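# Flip the grey finned box onto its fins

## Task

Turn the grey finned box upside down in roughly the spot where it stands now, so that it rests flat on its fins with its feet pointing up.

## Robot and tools

Robot: two arms, left_arm and right_arm, each with a two-finger gripper and a wrist camera. In the scene frame the origin sits at table height, midway between the nominal arm bases. +z is up, +x points out over the table, and left_arm is on the +y side. Arm names do not match image sides. Measured bases: left_arm at (+0.026, +0.257, +0.013) m, right_arm at (+0.001, -0.338, +0.037) m, each yawed very slightly. A camera stand is fixed behind the arms.

Frames: every hand pose, velocity, target and wrist-camera pose is in that arm's own base frame. Fixed cameras and the table use the scene frame. A gripper's fingers point along its +z and open and close along its y. end_effector_position is the spot between the pads, about 1 cm in from the fingertips. Reported positions and orientations can be off by a few centimetres, more at long reach.

Command rows: each row holds 14 numbers, all in [-1, 1], always for both arms: dx, dy, dz, rx, ry, rz, opening for left_arm, then the same seven for right_arm. dx, dy, dz, rx, ry, rz are offsets, not poses: they count from that arm's Hand target as it stood when the action or move began, along that arm's base axes, and the rotation (rx, ry, rz as one rotation vector) turns about the Hand target's position. Scale: 1.0 is 0.6 m or 180 degrees. A translation longer than 1.0 may be shortened along its direction. Repeating an offset in a new call moves the arm further. Opening is absolute: +1 fully open (0.094 m), -1 closed. An arm you want left alone still needs six zeros and its current opening; a 0 opening is a real command.

execute_actions(actions, cameras): actions is a list of actions; each action is a list of up to 15 rows, one per 1/30 s step. If fewer than 15 rows, the last row is held. All rows in one action count from the same start pose. An empty list returns state plus images. cameras picks images by name: cam_head_left, cam_head_right, cam_high, cam_low, cam_left_wrist, cam_right_wrist, or ["all"], or [].

move(target, speed, blend, opening_speed, grip_force, blocking, cameras): drives each gripper on a straight line toward an offset from its Hand target. target is one 14-number row or a list of up to 15 rows, every row offset from the same starting Hand targets. speed is top path speed in m/s, 0.002 to 4.3, default 0.25 (turning up to twice that in rad/s); one number or one per target. blend, in m, rounds corners of a list; 0 stops at each. opening_speed, 0.2 or more per second on the -1..+1 scale, makes fingers move gradually; use it for fragile parts. grip_force is newtons per pad, 10 to 50, one value or one per arm; it persists, and lower values close slowly. blocking=false returns after about 0.5 s while the move continues. Paths finish together and are cut at 10 s. Moves do not avoid obstacles or the other arm. The result adds a move: line with the ending (done, off_target, moving, held, fault) and limits (paced means the commanded pose was clipped, held means a check withheld steps).

wait(seconds 0 to 10, cameras): lets time pass holding commands; a running move continues. stop(cameras): brakes a running move. zoom_image(camera, region [x0, y0, x1, y1] in pixels, max 504x504): enlarges part of that camera's latest image. read_manual(section): licence texts only. finished_scene(scene 1 or 2): ends the scene, irreversibly; the box must stay flipped without support.

Results: each arm's end_effector_position (m) and end_effector_quat_wxyz in its base frame, Hand target (the last commanded pose after clipping; next offsets start from here), joint positions, torques, velocities (omitted when all read within noise), grip_measured on the command scale (reads a bit wide when empty, a bit narrower than a firmly held hard part), grip_effort_nm (gripper motor effort, negative closing; not a pad force), Tool commands, and MOTOR HOT or OVER-TEMPERATURE FAULT lines. The gripper often rests a few centimetres short of its target from friction and weight; that alone does not mean contact. Send the next action, even all zeros, to ask again, or add the missing distance.

Control notes: each step the commanded orientation is clipped to within 40 degrees of the measured one, so large turns need several steps. Keep paths away from an arm's own base. Fast moves lag and overshoot more, especially with a nearly straight arm. A blocked arm keeps pressing until you command it back past its gripper. To release, command an opening clearly above grip_measured.

Avoid: dropping the box or letting it fall far, letting go while it moves, slamming or hard pushes, hitting the table or stand hard, any contact between the two arms or grippers (this can fail the scene), and anything leaving the table. Avoid long holds at full stretch or pushing against unreachable targets: motors heat, and at 100 °C the arm goes limp for 30 to 60 s or more. The box may occasionally be nudged by an outside push.

Each tool is called as a command line: name --argument value for each argument, lists and objects as JSON in quotes; but a table of rows of numbers goes row by row, as --pt "numbers of a row", without its own name.

## Session

execute_actions --actions '[]'

Scene clock: 0.00 s.
left_arm: end_effector_position=(+0.1935, +0.1162, +0.2045) grip_measured=+1.000 grip_effort_nm=n/a end_effector_quat_wxyz=(+0.168, +0.348, +0.922, -0.036) | right_arm: end_effector_position=(+0.3782, +0.0839, +0.3232) grip_measured=+1.000 grip_effort_nm=n/a end_effector_quat_wxyz=(+0.361, -0.079, +0.896, +0.245)
Joint positions: left_arm=[0.802 0.841 0.799 -1.459 0.338 1.512 0.094] | right_arm=[-0.008 0.898 0.937 -0.836 -0.525 0.036 0.094]
Joint velocities: within noise
Joint torques (N m): no reading
Heat: left arm: hottest elbow 33 °C; right arm: hottest waist 32 °C.
Hand target: left_arm +0.1971, +0.1200, +0.2124; +0.172, +0.350, +0.921, -0.027 | right_arm +0.3828, +0.0838, +0.3395; +0.376, -0.083, +0.890, +0.244
Tool commands: left_gripper/opening=+1.0 right_gripper/opening=+1.0

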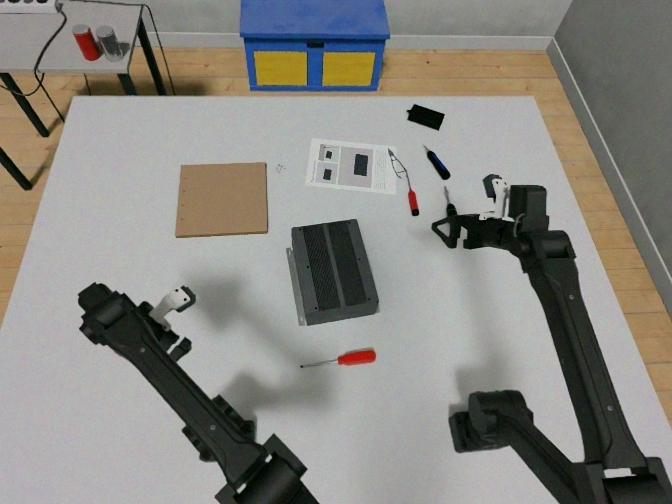

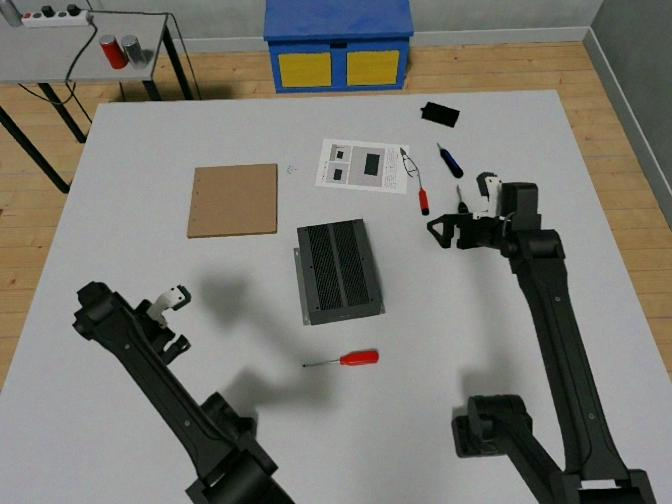

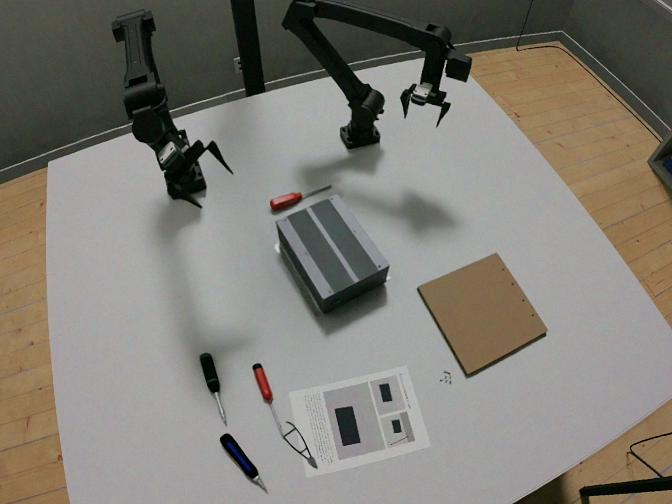

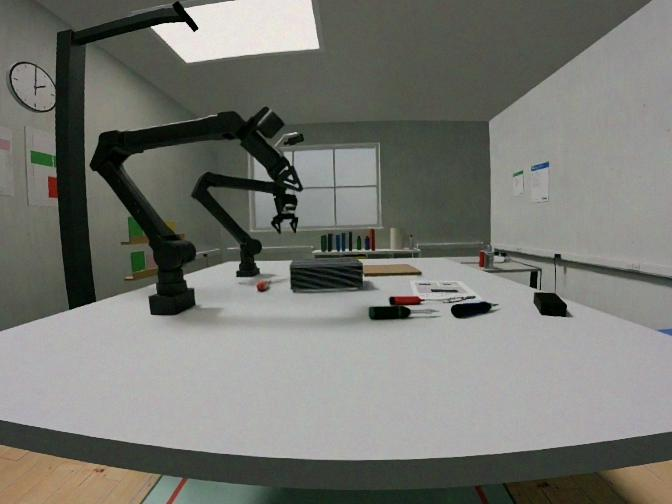

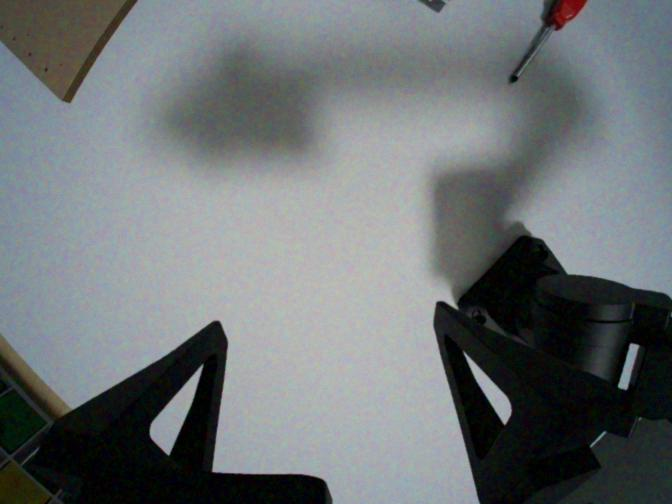

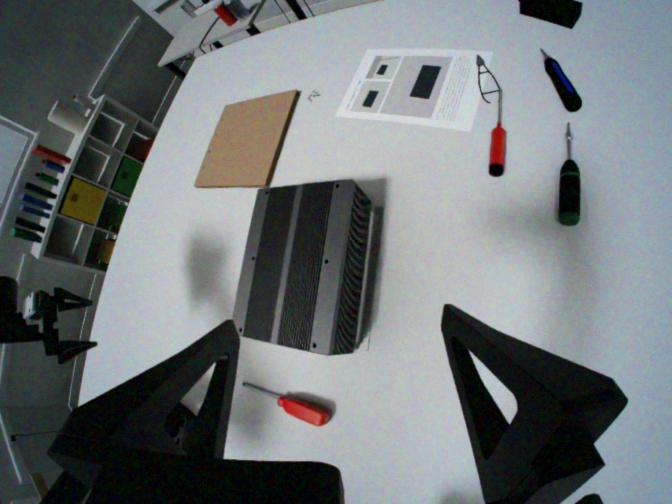

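zoom_image --camera "cam_head_left" --region '[260, 200, 410, 340]'

zoom_image --camera "cam_high" --region '[250, 170, 410, 330]'

zoom_image --camera "cam_right_wrist" --region '[210, 150, 410, 370]'

zoom_image --camera "cam_low" --region '[230, 220, 430, 330]'

zoom_image --camera "cam_head_right" --region '[280, 200, 410, 340]'

Scaled by 3.360.

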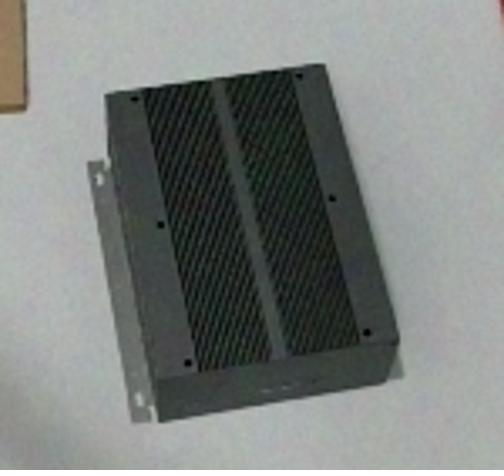

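Scaled by 3.150.

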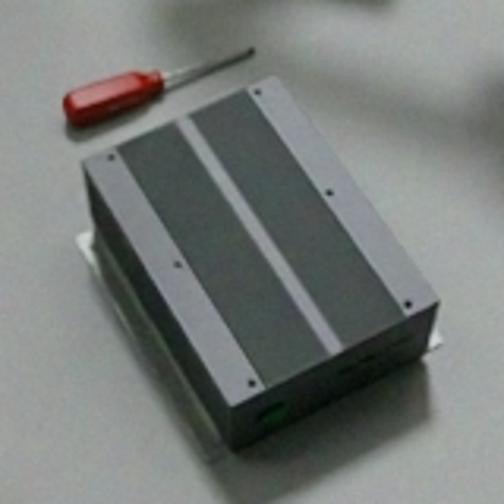

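Scaled by 2.291 from the camera's 672x504 image, which has a finer 960x720 frame.

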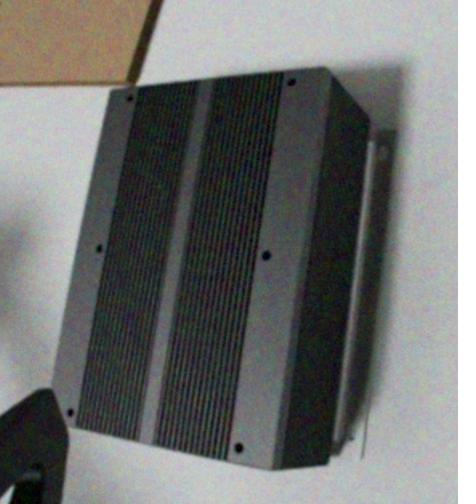

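Scaled by 2.520.

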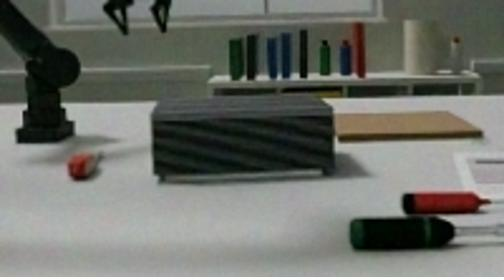

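Scaled by 3.600.

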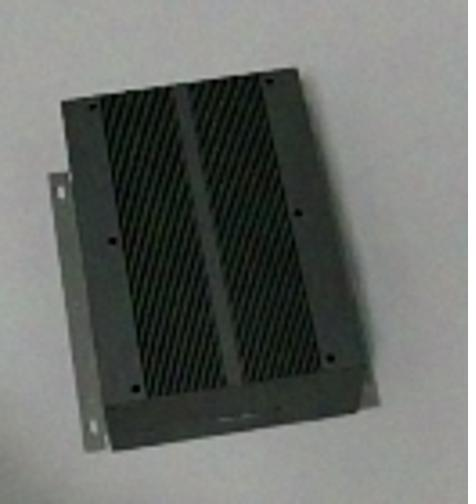

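move --target '[0,0,0,0,0,0,1,-0.0867,-0.06,-0.494,0.0549,-0.2456,0.1636,1]' --cameras '["cam_right_wrist","cam_low"]'

Scene clock: 72.00 s.
left_arm: end_effector_position=(+0.1935, +0.1162, +0.2045) grip_measured=+1.000 grip_effort_nm=0.02 end_effector_quat_wxyz=(+0.168, +0.348, +0.922, -0.036) | right_arm: end_effector_position=(+0.3323, +0.0508, +0.0454) grip_measured=+1.000 grip_effort_nm=-0.01 end_effector_quat_wxyz=(+0.597, -0.374, +0.615, +0.353)
Joint positions: left_arm=[0.802 0.841 0.799 -1.459 0.338 1.512 0.094] | right_arm=[-0.387 1.94 0.315 1.272 -1.462 -0.363 0.094]
Joint torques (N m): left_arm=[-0.85 -0.97 10.18 0.7 0.37 -0.2] | right_arm=[-2.02 -6.95 -0.13 2.18 -0.13 0.03]
Heat: left arm: hottest elbow 39 °C; right arm: hottest elbow 43 °C.
Hand target: left_arm +0.1971, +0.1200, +0.2124; +0.172, +0.350, +0.921, -0.027 | right_arm +0.3307, +0.0479, +0.0431; +0.612, -0.354, +0.612, +0.354
Off the commanded pose: left_arm 0.010 m, 1 deg | right_arm 0.004 m, 3 deg.
move: off_target (right_arm)
Images, in order (width x height): cam_low 672x504, cam_right_wrist 672x504.

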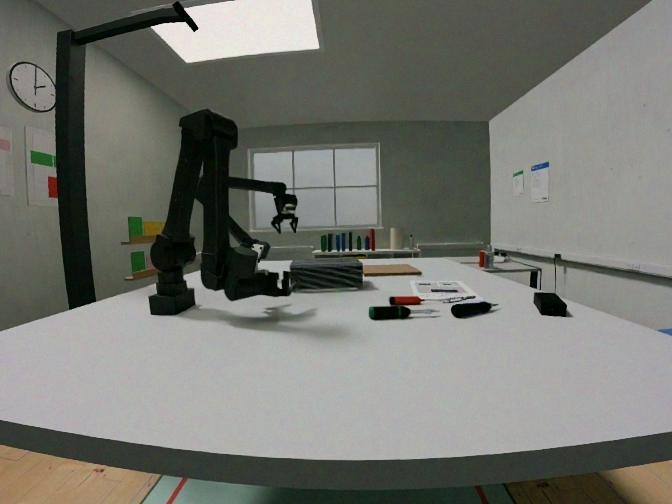

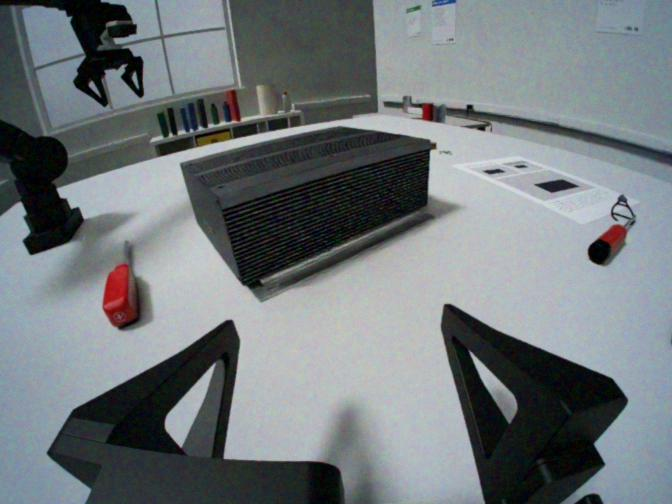

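zoom_image --camera "cam_right_wrist" --region '[170, 110, 450, 310]'

zoom_image --camera "cam_right_wrist" --region '[200, 210, 320, 310]'

zoom_image --camera "cam_right_wrist" --region '[360, 130, 460, 240]'

Scaled by 1.800 from the camera's 672x504 image, which has a finer 960x720 frame.

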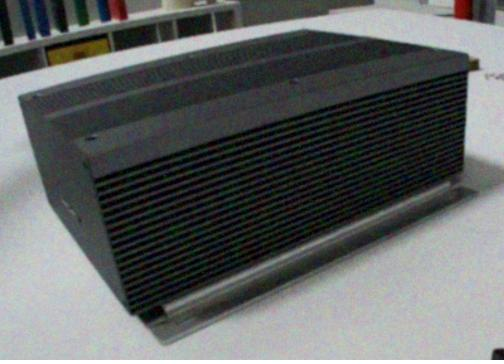

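Scaled by 4.200 from the camera's 672x504 image, which has a finer 960x720 frame.

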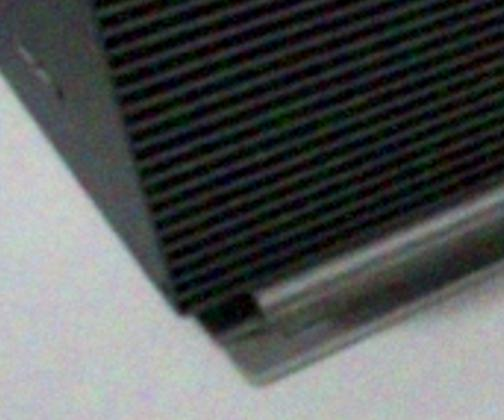

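Scaled by 4.582 from the camera's 672x504 image, which has a finer 960x720 frame.

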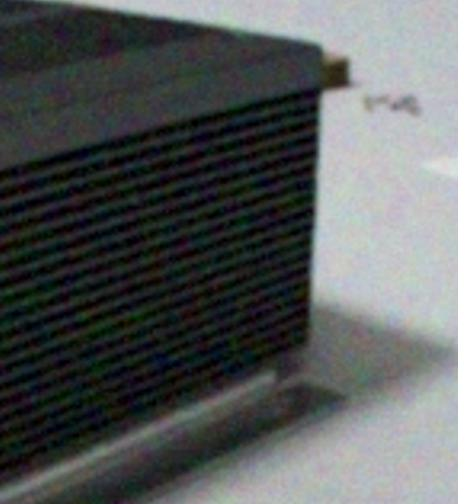

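move --target '[0,0,0,0,0,0,1,-0.138,0.128,-0.01,-0.25,-0.433,0,-0.2]' --cameras '["cam_right_wrist","cam_low"]'

Scene clock: 122.57 s.
left_arm: end_effector_position=(+0.1935, +0.1162, +0.2045) grip_measured=+1.000 grip_effort_nm=0.02 end_effector_quat_wxyz=(+0.168, +0.348, +0.922, -0.036) | right_arm: end_effector_position=(+0.2540, +0.1198, +0.0365) grip_measured=-0.198 grip_effort_nm=-0.09 end_effector_quat_wxyz=(-0.648, +0.724, -0.180, +0.152)
Joint positions: left_arm=[0.802 0.841 0.799 -1.459 0.338 1.512 0.094] | right_arm=[-0.189 2.031 0.082 1.56 -1.264 -1.93 0.038]
Joint torques (N m): left_arm=[-0.85 -1.08 10.17 0.75 0.37 -0.2] | right_arm=[0.97 -5.83 -2.82 2.21 -0.32 -0.06]
Heat: left arm: hottest elbow 41 °C; right arm: hottest elbow 34 °C.
Hand target: left_arm +0.1971, +0.1200, +0.2124; +0.172, +0.350, +0.921, -0.027 | right_arm +0.2478, +0.1247, +0.0371; -0.683, +0.683, -0.183, +0.183
Off the commanded pose: left_arm 0.010 m, 1 deg | right_arm 0.008 m, 7 deg.
joint sent to its limit (right arm) — joint 4 (wrist pitch), upper limit. The joint targets are off in orientation, not in position.
move: off_target (right_arm)
Images, in order (width x height): cam_low 672x504, cam_right_wrist 672x504.

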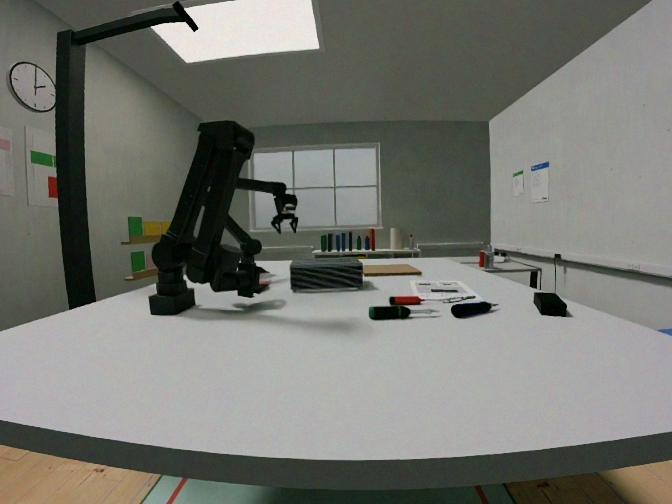

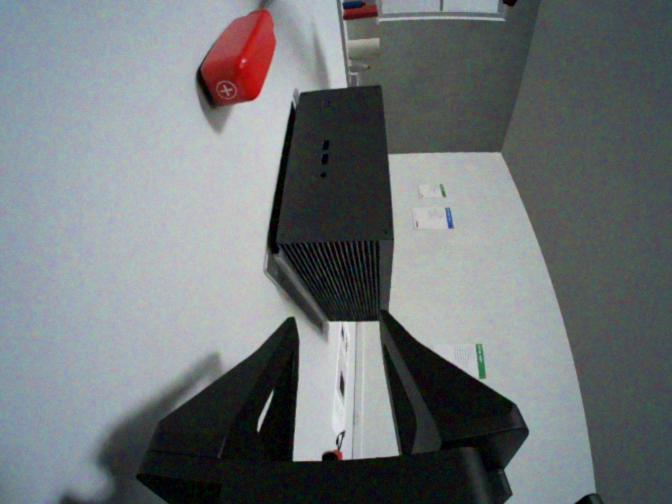

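zoom_image --camera "cam_right_wrist" --region '[250, 70, 410, 340]'

zoom_image --camera "cam_right_wrist" --region '[250, 210, 350, 310]'

zoom_image --camera "cam_right_wrist" --region '[250, 70, 350, 170]'

Scaled by 1.867 from the camera's 672x504 image, which has a finer 960x720 frame.

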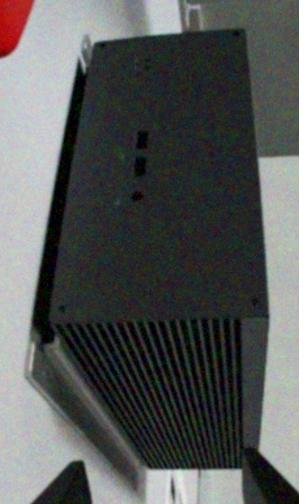

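Scaled by 5.040 from the camera's 672x504 image, which has a finer 960x720 frame.

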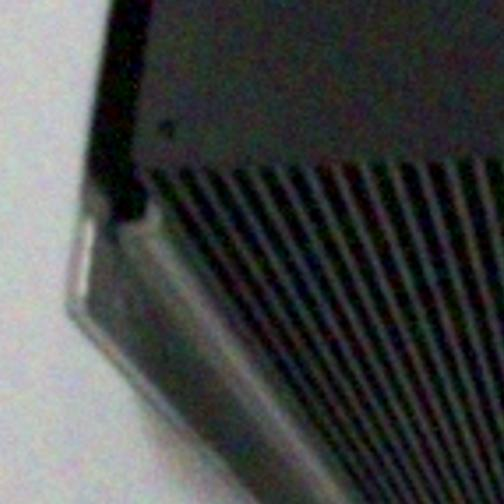

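Scaled by 5.040 from the camera's 672x504 image, which has a finer 960x720 frame.

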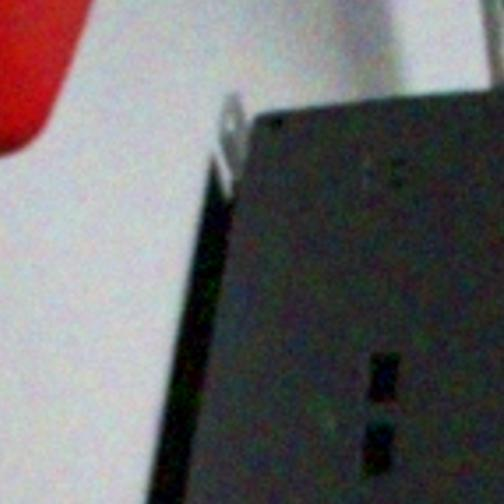

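move --target '[-0.0295,-0.7345,-0.137,0.0847,0.0754,-0.2046,1,0.187,-0.041,0.438,-0.0485,0.0712,-0.2844,1]' --cameras '["all"]'

Scene clock: 474.77 s.
left_arm: end_effector_position=(+0.1679, -0.2613, +0.1280) grip_measured=+1.000 grip_effort_nm=0.02 end_effector_quat_wxyz=(+0.003, +0.623, +0.783, -0.004) | right_arm: end_effector_position=(+0.3531, +0.0923, +0.2692) grip_measured=+0.998 grip_effort_nm=0.08 end_effector_quat_wxyz=(-0.443, +0.612, -0.525, +0.393)
Joint positions: left_arm=[-0.996 1.206 0.852 -1.208 0.005 0.349 0.094] | right_arm=[0.357 0.622 0.458 -0.146 0.212 -1.521 0.094]
Joint torques (N m): left_arm=[0.03 -6.83 7.71 0.35 0.08 -0.13] | right_arm=[0.15 -0.09 13.03 1.92 0.17 0.13]
Heat: left arm: hottest elbow 44 °C; right arm: hottest elbow 31 °C.
Hand target: left_arm +0.1687, -0.2566, +0.1299; +0.004, +0.621, +0.784, -0.003 (not the last commanded pose) | right_arm +0.3601, +0.1001, +0.2999; -0.461, +0.601, -0.518, +0.397
Off the commanded pose: left_arm 0.061 m, 2 deg | right_arm 0.032 m, 3 deg.
move: held (left_arm; a check stopped the path), off_target (right_arm); limits=held
pose unreachable (left arm): on one or more control steps of this call, first in action 0 (counted from 0), this arm could not follow its commanded pose, so it was not sent that pose on those steps. It may still have moved: this result reports where it is.
cause: moving toward the commanded pose would bring a part of the arm too close to another arm (this arm's wrist (the part past joint 4) and the right arm's wrist camera, along the way the arms are being sent, or toward where that arm still pushes).

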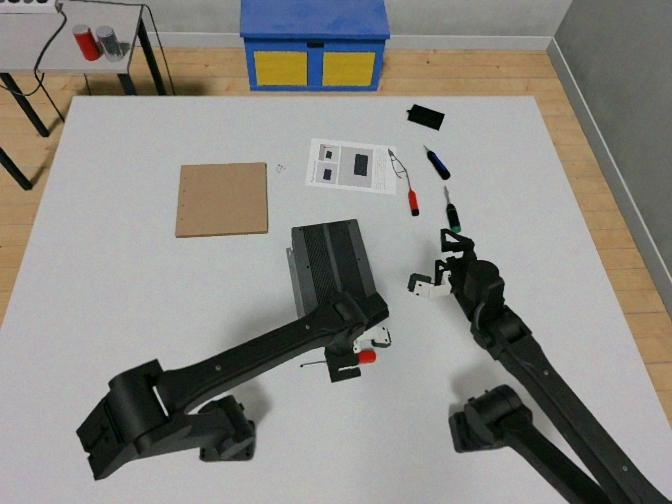

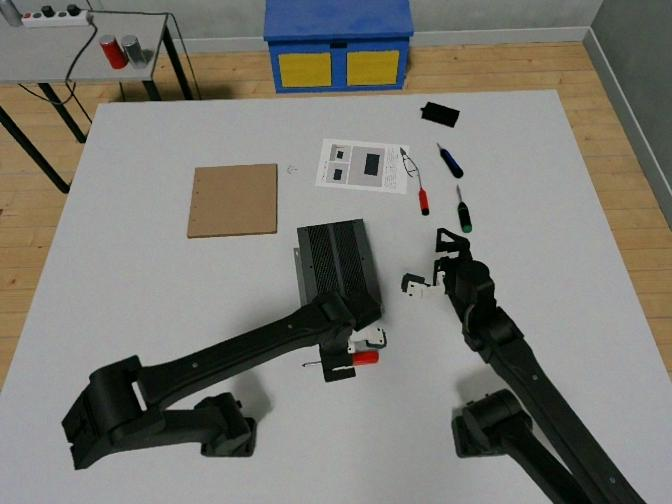

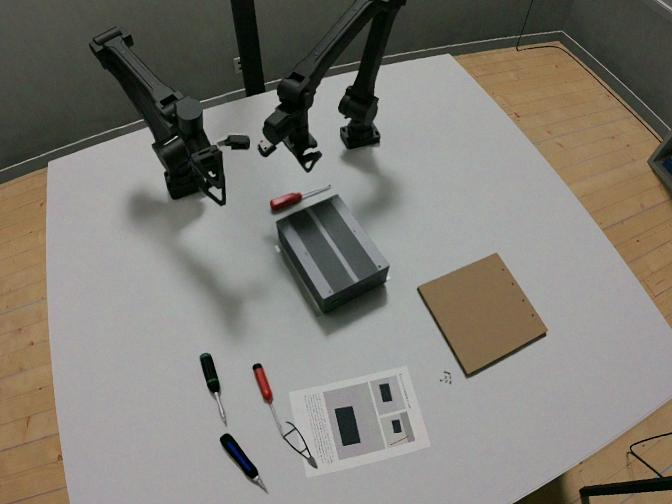

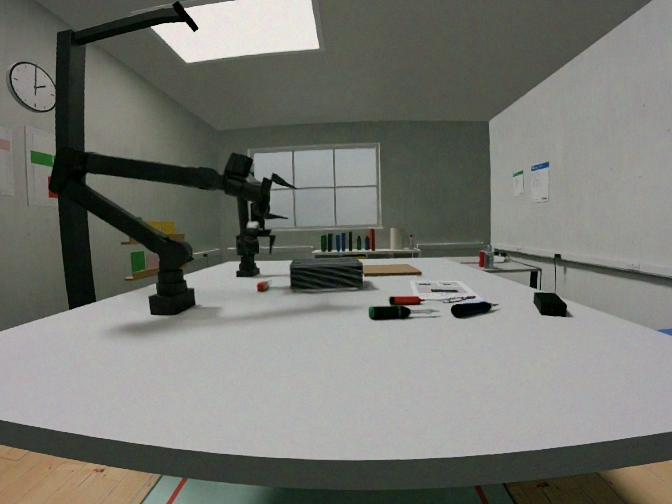

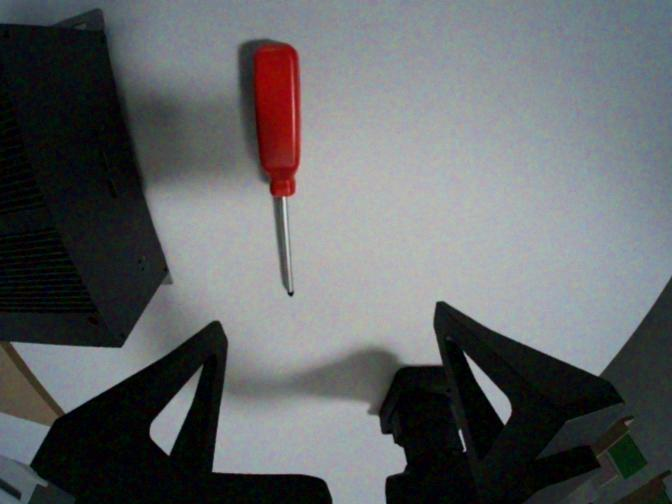

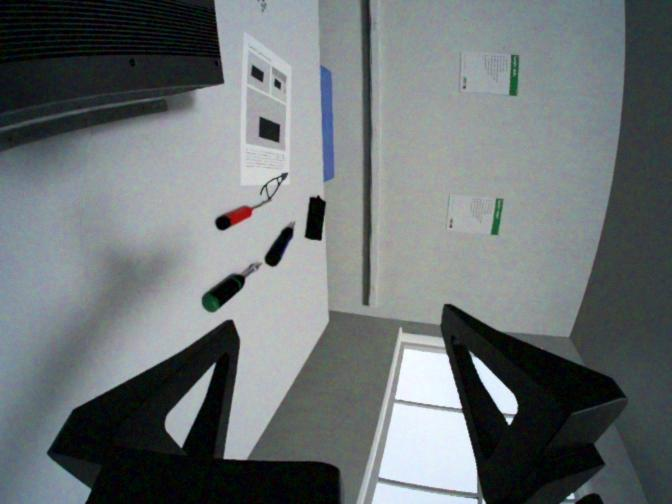

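move --target '[0,0,0,0,0,0,1,0,-0.18,0,0,0,0,1]'

move --target '[0.0758,-0.132,-0.06,0,0,0,1,0,0,0,0,0,0,1]' --cameras '["cam_left_wrist","cam_head_left"]'

Scene clock: 505.40 s.
left_arm: end_effector_position=(+0.1679, -0.2613, +0.1280) grip_measured=+1.000 grip_effort_nm=0.02 end_effector_quat_wxyz=(+0.003, +0.623, +0.783, -0.004) | right_arm: end_effector_position=(+0.3540, -0.0023, +0.2763) grip_measured=+0.998 grip_effort_nm=0.08 end_effector_quat_wxyz=(-0.458, +0.606, -0.525, +0.383)
Joint positions: left_arm=[-0.996 1.206 0.852 -1.208 0.005 0.349 0.094] | right_arm=[-0.15 0.578 0.458 -0.185 -0.298 -1.645 0.094]
Joint torques (N m): left_arm=[0.21 -6.77 7.71 0.36 0.08 -0.14] | right_arm=[-2.26 0.56 12.4 1.92 -0.31 -0.04]
Heat: left arm: hottest elbow 44 °C; right arm: hottest elbow 37 °C.
Hand target: left_arm +0.1687, -0.2566, +0.1299; +0.004, +0.621, +0.784, -0.003 | right_arm +0.3600, -0.0079, +0.3000; -0.461, +0.601, -0.518, +0.397
Off the commanded pose: left_arm 0.005 m, 0 deg | right_arm 0.025 m, 2 deg.
move: off_target (right_arm)

Scene clock: 506.47 s.
left_arm: end_effector_position=(+0.2054, -0.3191, +0.0892) grip_measured=+1.000 grip_effort_nm=0.02 end_effector_quat_wxyz=(-0.009, +0.623, +0.783, +0.000) | right_arm: end_effector_position=(+0.3540, -0.0023, +0.2763) grip_measured=+0.998 grip_effort_nm=0.08 end_effector_quat_wxyz=(-0.458, +0.607, -0.525, +0.383)
Joint positions: left_arm=[-0.996 1.454 0.971 -1.104 0.005 0.349 0.094] | right_arm=[-0.15 0.578 0.458 -0.185 -0.298 -1.645 0.094]
Joint torques (N m): left_arm=[-1.14 -7.41 10.67 1.01 0.09 -0.29] | right_arm=[-1.67 1.38 12.38 1.8 -0.31 -0.03]
Heat: left arm: hottest elbow 44 °C; right arm: hottest elbow 37 °C.
Hand target: left_arm +0.2142, -0.3359, +0.0940; +0.004, +0.621, +0.784, -0.003 | right_arm +0.3601, -0.0079, +0.3000; -0.461, +0.601, -0.518, +0.397
Off the commanded pose: left_arm 0.019 m, 1 deg | right_arm 0.025 m, 2 deg.
move: off_target (left_arm, right_arm)
Images, in order (width x height): cam_head_left 672x504, cam_left_wrist 672x504.

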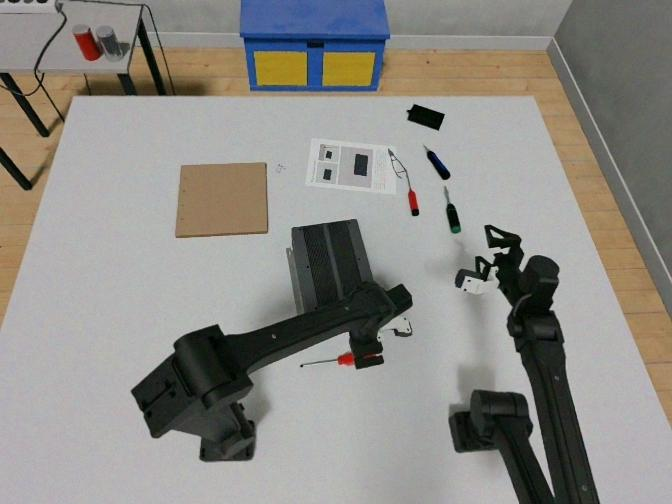

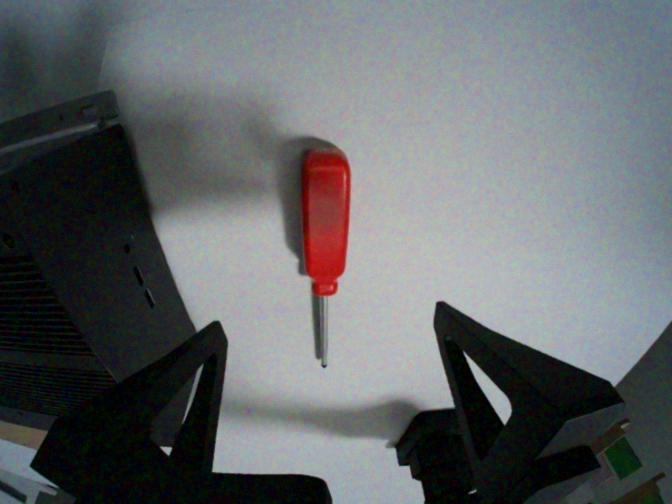

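move --target '[0.004,-0.011,-0.14,0,0,0,0.1,0,0,0,0,0,0,1]' --speed 0.15 --cameras '["cam_left_wrist","cam_low"]'

Scene clock: 527.37 s.
left_arm: end_effector_position=(+0.2187, -0.3402, +0.0182) grip_measured=+0.103 grip_effort_nm=-0.11 end_effector_quat_wxyz=(+0.009, +0.623, +0.782, -0.005) | right_arm: end_effector_position=(+0.3540, -0.0023, +0.2763) grip_measured=+0.998 grip_effort_nm=0.08 end_effector_quat_wxyz=(-0.458, +0.607, -0.525, +0.383)
Joint positions: left_arm=[-0.996 1.605 0.924 -0.87 0.005 0.348 0.052] | right_arm=[-0.15 0.578 0.458 -0.185 -0.298 -1.645 0.094]
Joint torques (N m): left_arm=[-1.55 -8.94 6.76 1.02 0.07 -0.33] | right_arm=[-2.14 1.14 12.23 1.87 -0.32 -0.01]
Heat: left arm: hottest elbow 46 °C; right arm: hottest elbow 40 °C.
Hand target: left_arm +0.2165, -0.3424, +0.0099; +0.004, +0.621, +0.784, -0.003 | right_arm +0.3601, -0.0079, +0.3000; -0.461, +0.601, -0.518, +0.397
Off the commanded pose: left_arm 0.009 m, 1 deg | right_arm 0.025 m, 2 deg.
move: off_target (right_arm)
Images, in order (width x height): cam_low 672x504, cam_left_wrist 672x504.

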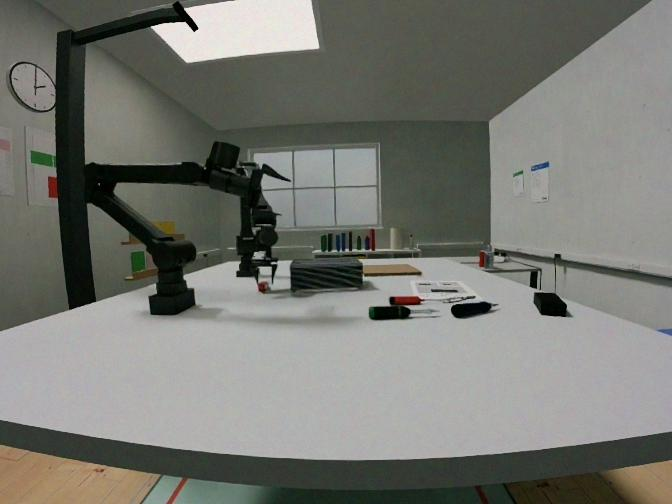

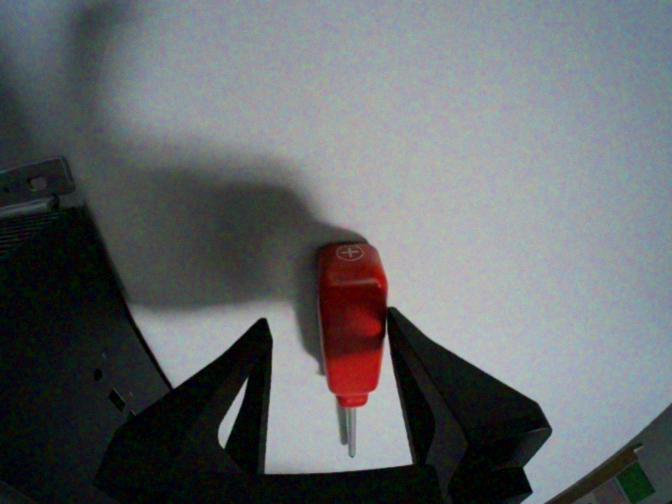

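move --target '[0,0,0,0,0,0,-0.6,0,0,0,0,0,0,1]' --opening_speed 0.6 --cameras '["cam_left_wrist"]'

Scene clock: 534.53 s.
left_arm: end_effector_position=(+0.2188, -0.3403, +0.0182) grip_measured=-0.406 grip_effort_nm=-0.99 end_effector_quat_wxyz=(+0.009, +0.622, +0.783, -0.005) | right_arm: end_effector_position=(+0.3540, -0.0023, +0.2763) grip_measured=+0.998 grip_effort_nm=0.08 end_effector_quat_wxyz=(-0.458, +0.607, -0.525, +0.383)
Joint positions: left_arm=[-0.996 1.605 0.924 -0.87 0.005 0.347 0.028] | right_arm=[-0.15 0.578 0.458 -0.185 -0.298 -1.645 0.094]
Joint torques (N m): left_arm=[-1.49 -8.94 6.79 1.13 0.07 -0.32] | right_arm=[-2.14 0.91 12.22 1.65 -0.3 -0.01]
Heat: left arm: hottest elbow 45 °C; right arm: hottest elbow 40 °C.
Hand target: left_arm +0.2165, -0.3425, +0.0099; +0.004, +0.621, +0.784, -0.003 | right_arm +0.3601, -0.0079, +0.3000; -0.461, +0.601, -0.518, +0.397
Off the commanded pose: left_arm 0.009 m, 1 deg | right_arm 0.025 m, 2 deg.
move: off_target (right_arm)
Images, in order (width x height): cam_left_wrist 672x504.

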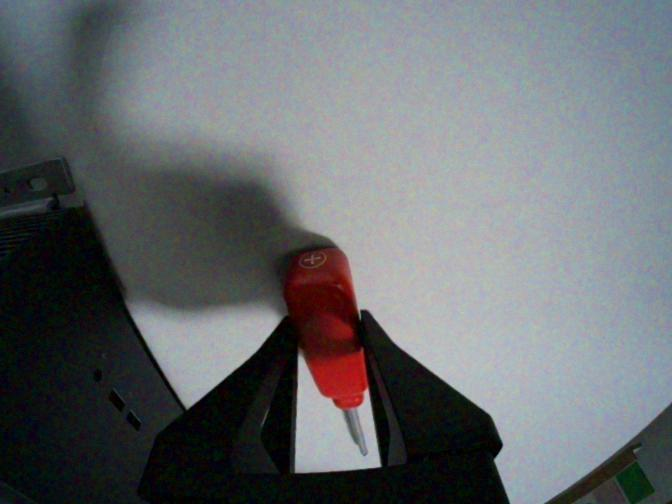

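move --pt "0 0 0.167 0 0 0 -0.6 0 0 0 0 0 0 1" --pt "0.0958 0.571 0.167 0 0 0 -0.6 0 0 0 0 0 0 1" --pt "0.0958 0.571 0.03 0 0 0 -0.6 0 0 0 0 0 0 1" --blend '[0.04,0.04,0]' --cameras '["cam_left_wrist","cam_head_left"]'

Scene clock: 551.27 s.
left_arm: end_effector_position=(+0.2715, -0.0023, +0.0313) grip_measured=-0.407 grip_effort_nm=-1.01 end_effector_quat_wxyz=(+0.005, +0.620, +0.785, -0.001) | right_arm: end_effector_position=(+0.3540, -0.0023, +0.2763) grip_measured=+0.998 grip_effort_nm=0.08 end_effector_quat_wxyz=(-0.458, +0.607, -0.525, +0.383)
Joint positions: left_arm=[-0.002 1.25 0.597 -0.912 0.008 1.335 0.028] | right_arm=[-0.15 0.578 0.458 -0.185 -0.298 -1.645 0.094]
Joint torques (N m): left_arm=[0.26 -3.55 7.09 1.01 0.25 -0.07] | right_arm=[-2.02 1.32 12.4 1.7 -0.27 -0.03]
Heat: left arm: hottest elbow 43 °C; right arm: hottest elbow 42 °C.
Hand target: left_arm +0.2741, +0.0001, +0.0280; +0.004, +0.621, +0.784, -0.003 | right_arm +0.3601, -0.0079, +0.3000; -0.461, +0.601, -0.518, +0.397
Off the commanded pose: left_arm 0.005 m, 0 deg | right_arm 0.025 m, 2 deg.
move: off_target (right_arm)
Images, in order (width x height): cam_head_left 672x504, cam_left_wrist 672x504.

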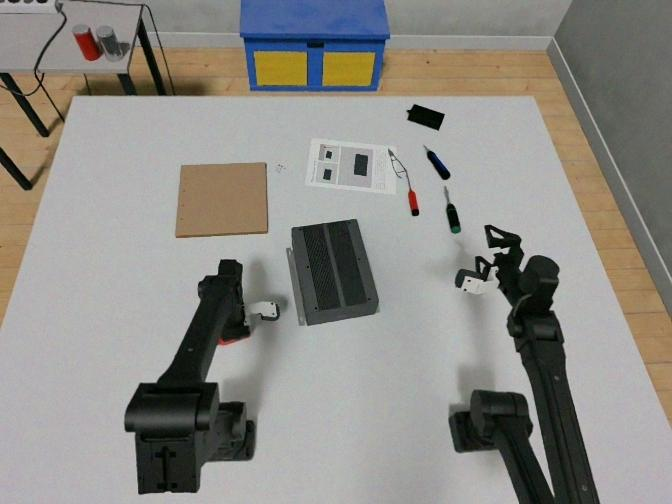

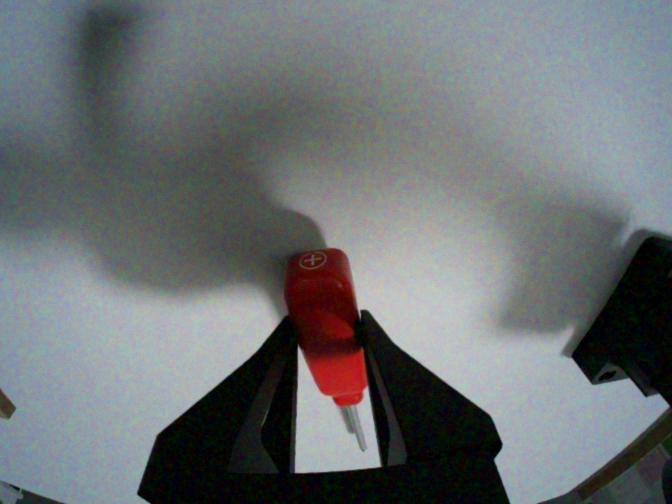

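move --target '[0,0,-0.022,0,0,0,-0.6,0,0,0,0,0,0,1]' --speed 0.05 --cameras '["cam_left_wrist"]'

Scene clock: 556.67 s.
left_arm: end_effector_position=(+0.2741, -0.0024, +0.0200) grip_measured=-0.407 grip_effort_nm=-1.01 end_effector_quat_wxyz=(+0.006, +0.620, +0.785, +0.000) | right_arm: end_effector_position=(+0.3540, -0.0023, +0.2763) grip_measured=+0.998 grip_effort_nm=0.08 end_effector_quat_wxyz=(-0.458, +0.607, -0.525, +0.383)
Joint positions: left_arm=[-0.002 1.28 0.585 -0.865 0.008 1.335 0.028] | right_arm=[-0.15 0.578 0.458 -0.185 -0.298 -1.645 0.094]
Joint torques (N m): left_arm=[0.21 -3.72 6.41 1.07 0.24 -0.06] | right_arm=[-2.14 1.49 12.4 1.77 -0.28 -0.07]
Heat: left arm: hottest elbow 43 °C; right arm: hottest elbow 42 °C.
Hand target: left_arm +0.2739, +0.0001, +0.0147; +0.004, +0.621, +0.784, -0.004 | right_arm +0.3601, -0.0079, +0.3000; -0.461, +0.601, -0.518, +0.397
Off the commanded pose: left_arm 0.006 m, 0 deg | right_arm 0.025 m, 2 deg.
move: off_target (right_arm)
Images, in order (width x height): cam_left_wrist 672x504.

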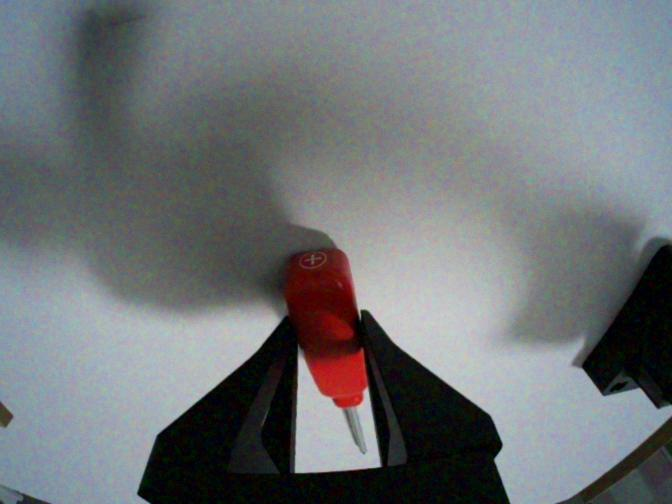

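move --target '[0,0,-0.01,0,0,0,-0.6,0,0,0,0,0,0,1]' --speed 0.03 --cameras '["cam_left_wrist"]'

Scene clock: 560.63 s.
left_arm: end_effector_position=(+0.2764, -0.0024, +0.0184) grip_measured=-0.408 grip_effort_nm=-1.01 end_effector_quat_wxyz=(+0.009, +0.620, +0.785, +0.002) | right_arm: end_effector_position=(+0.3540, -0.0023, +0.2763) grip_measured=+0.998 grip_effort_nm=0.08 end_effector_quat_wxyz=(-0.458, +0.607, -0.525, +0.383)
Joint positions: left_arm=[-0.002 1.286 0.584 -0.852 0.009 1.335 0.028] | right_arm=[-0.15 0.578 0.458 -0.185 -0.298 -1.645 0.094]
Joint torques (N m): left_arm=[0.09 -3.14 5.85 1.39 0.23 -0.07] | right_arm=[-1.49 0.91 12.21 1.66 -0.28 -0.04]
Heat: left arm: hottest elbow 43 °C; right arm: hottest elbow 42 °C.
Hand target: left_arm +0.2740, +0.0001, +0.0087; +0.004, +0.621, +0.784, -0.003 | right_arm +0.3601, -0.0079, +0.3000; -0.461, +0.601, -0.518, +0.397
Off the commanded pose: left_arm 0.010 m, 1 deg | right_arm 0.025 m, 2 deg.
move: off_target (right_arm)
Images, in order (width x height): cam_left_wrist 672x504.

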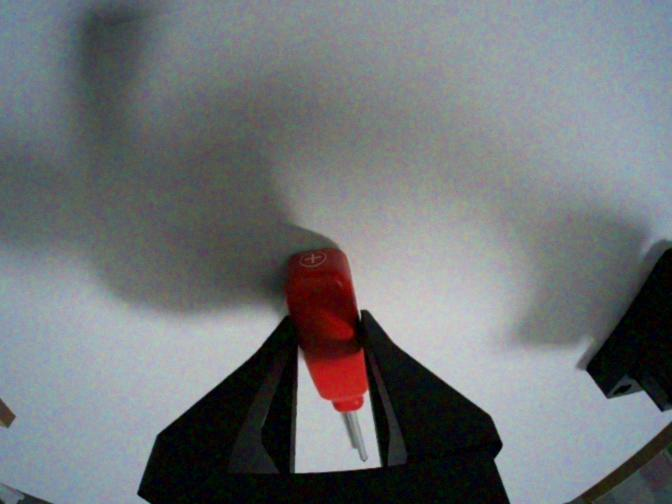

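move --pt "0 0 0.008 0 0 0 0.1 0 0 0 0 0 0 1" --pt "0 0 0.25 0 0 0 0.1 -0.1 0.24 -0.1 0 0 0 1" --pt "-0.123 0.167 0.33 0 0 0 0.1 -0.216 0.483 -0.18 0 0 0 1" --blend '[0,0.04,0]' --opening_speed 1.0 --cameras '["all"]'

Scene clock: 580.80 s.
left_arm: end_effector_position=(+0.1920, +0.0942, +0.1890) grip_measured=+0.097 grip_effort_nm=0.16 end_effector_quat_wxyz=(-0.006, +0.619, +0.785, -0.020) | right_arm: end_effector_position=(+0.2289, +0.2661, +0.1750) grip_measured=+0.998 grip_effort_nm=0.08 end_effector_quat_wxyz=(-0.447, +0.610, -0.513, +0.405)
Joint positions: left_arm=[0.463 0.913 0.821 -1.521 0.006 1.799 0.052] | right_arm=[1.32 1.02 0.4 -0.023 1.101 -1.019 0.094]
Joint torques (N m): left_arm=[0.21 -2.02 11.9 0.1 0.29 -0.05] | right_arm=[0.15 -2.32 10.76 1.46 0.5 0.21]
Heat: left arm: hottest elbow 42 °C; right arm: hottest elbow 44 °C.
Hand target: left_arm +0.2003, +0.1003, +0.2067; +0.004, +0.621, +0.784, -0.004 | right_arm +0.2305, +0.2818, +0.1919; -0.461, +0.601, -0.518, +0.397
Off the commanded pose: left_arm 0.020 m, 2 deg | right_arm 0.023 m, 2 deg.
move: off_target (left_arm, right_arm)

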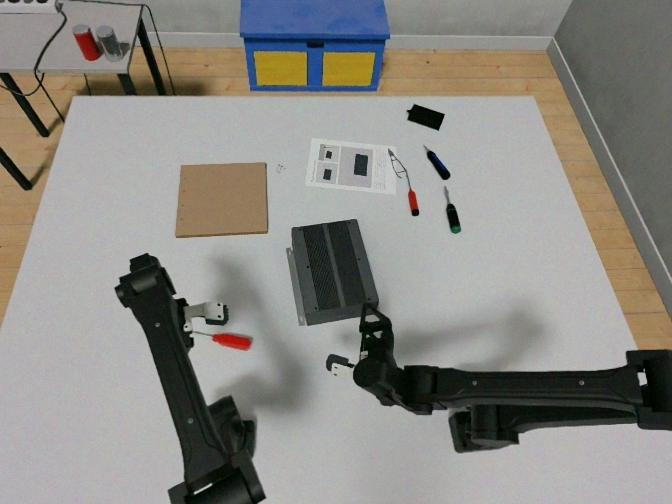

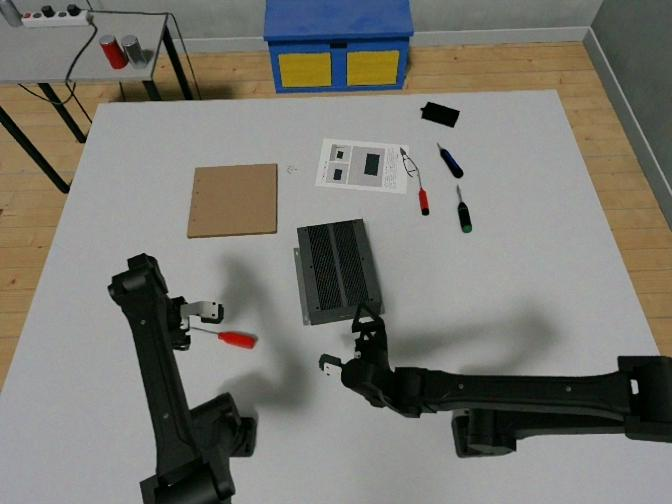

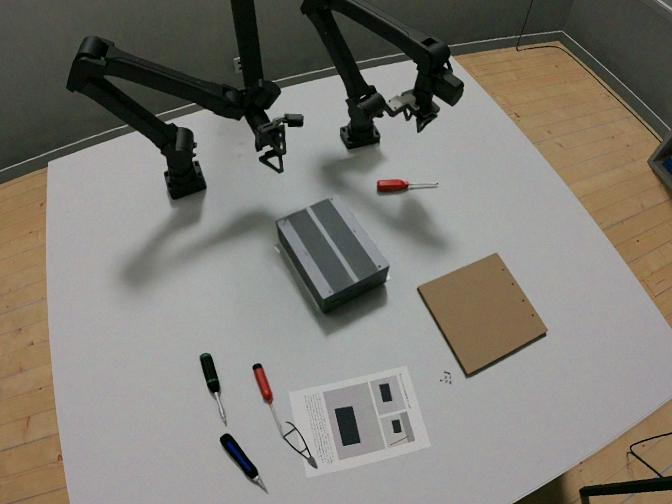

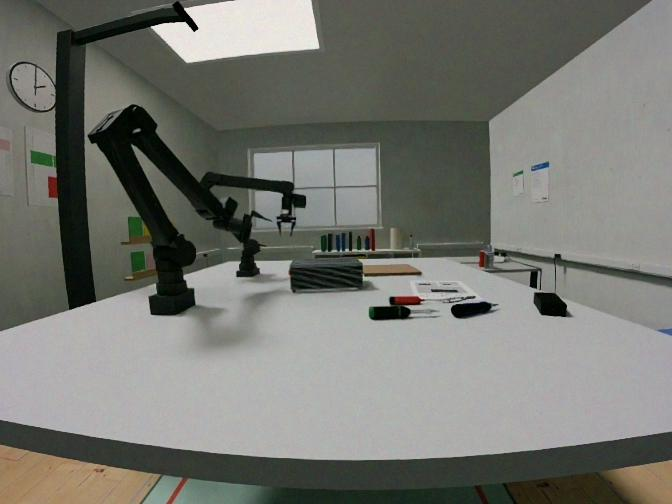

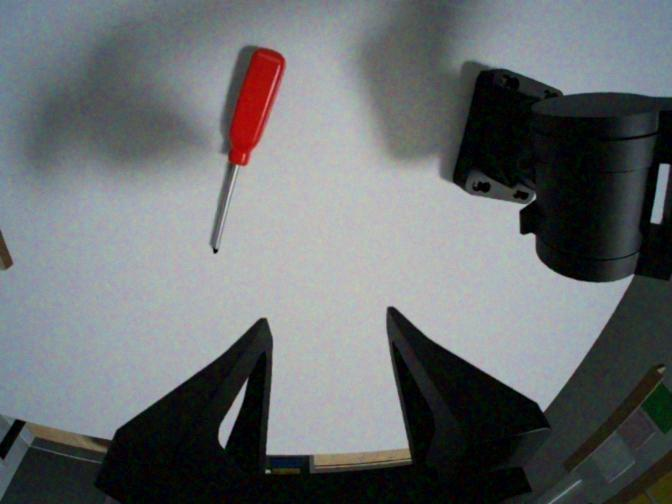

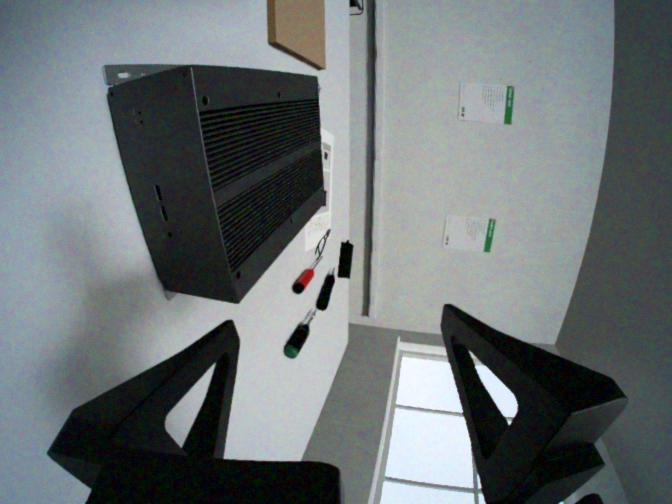

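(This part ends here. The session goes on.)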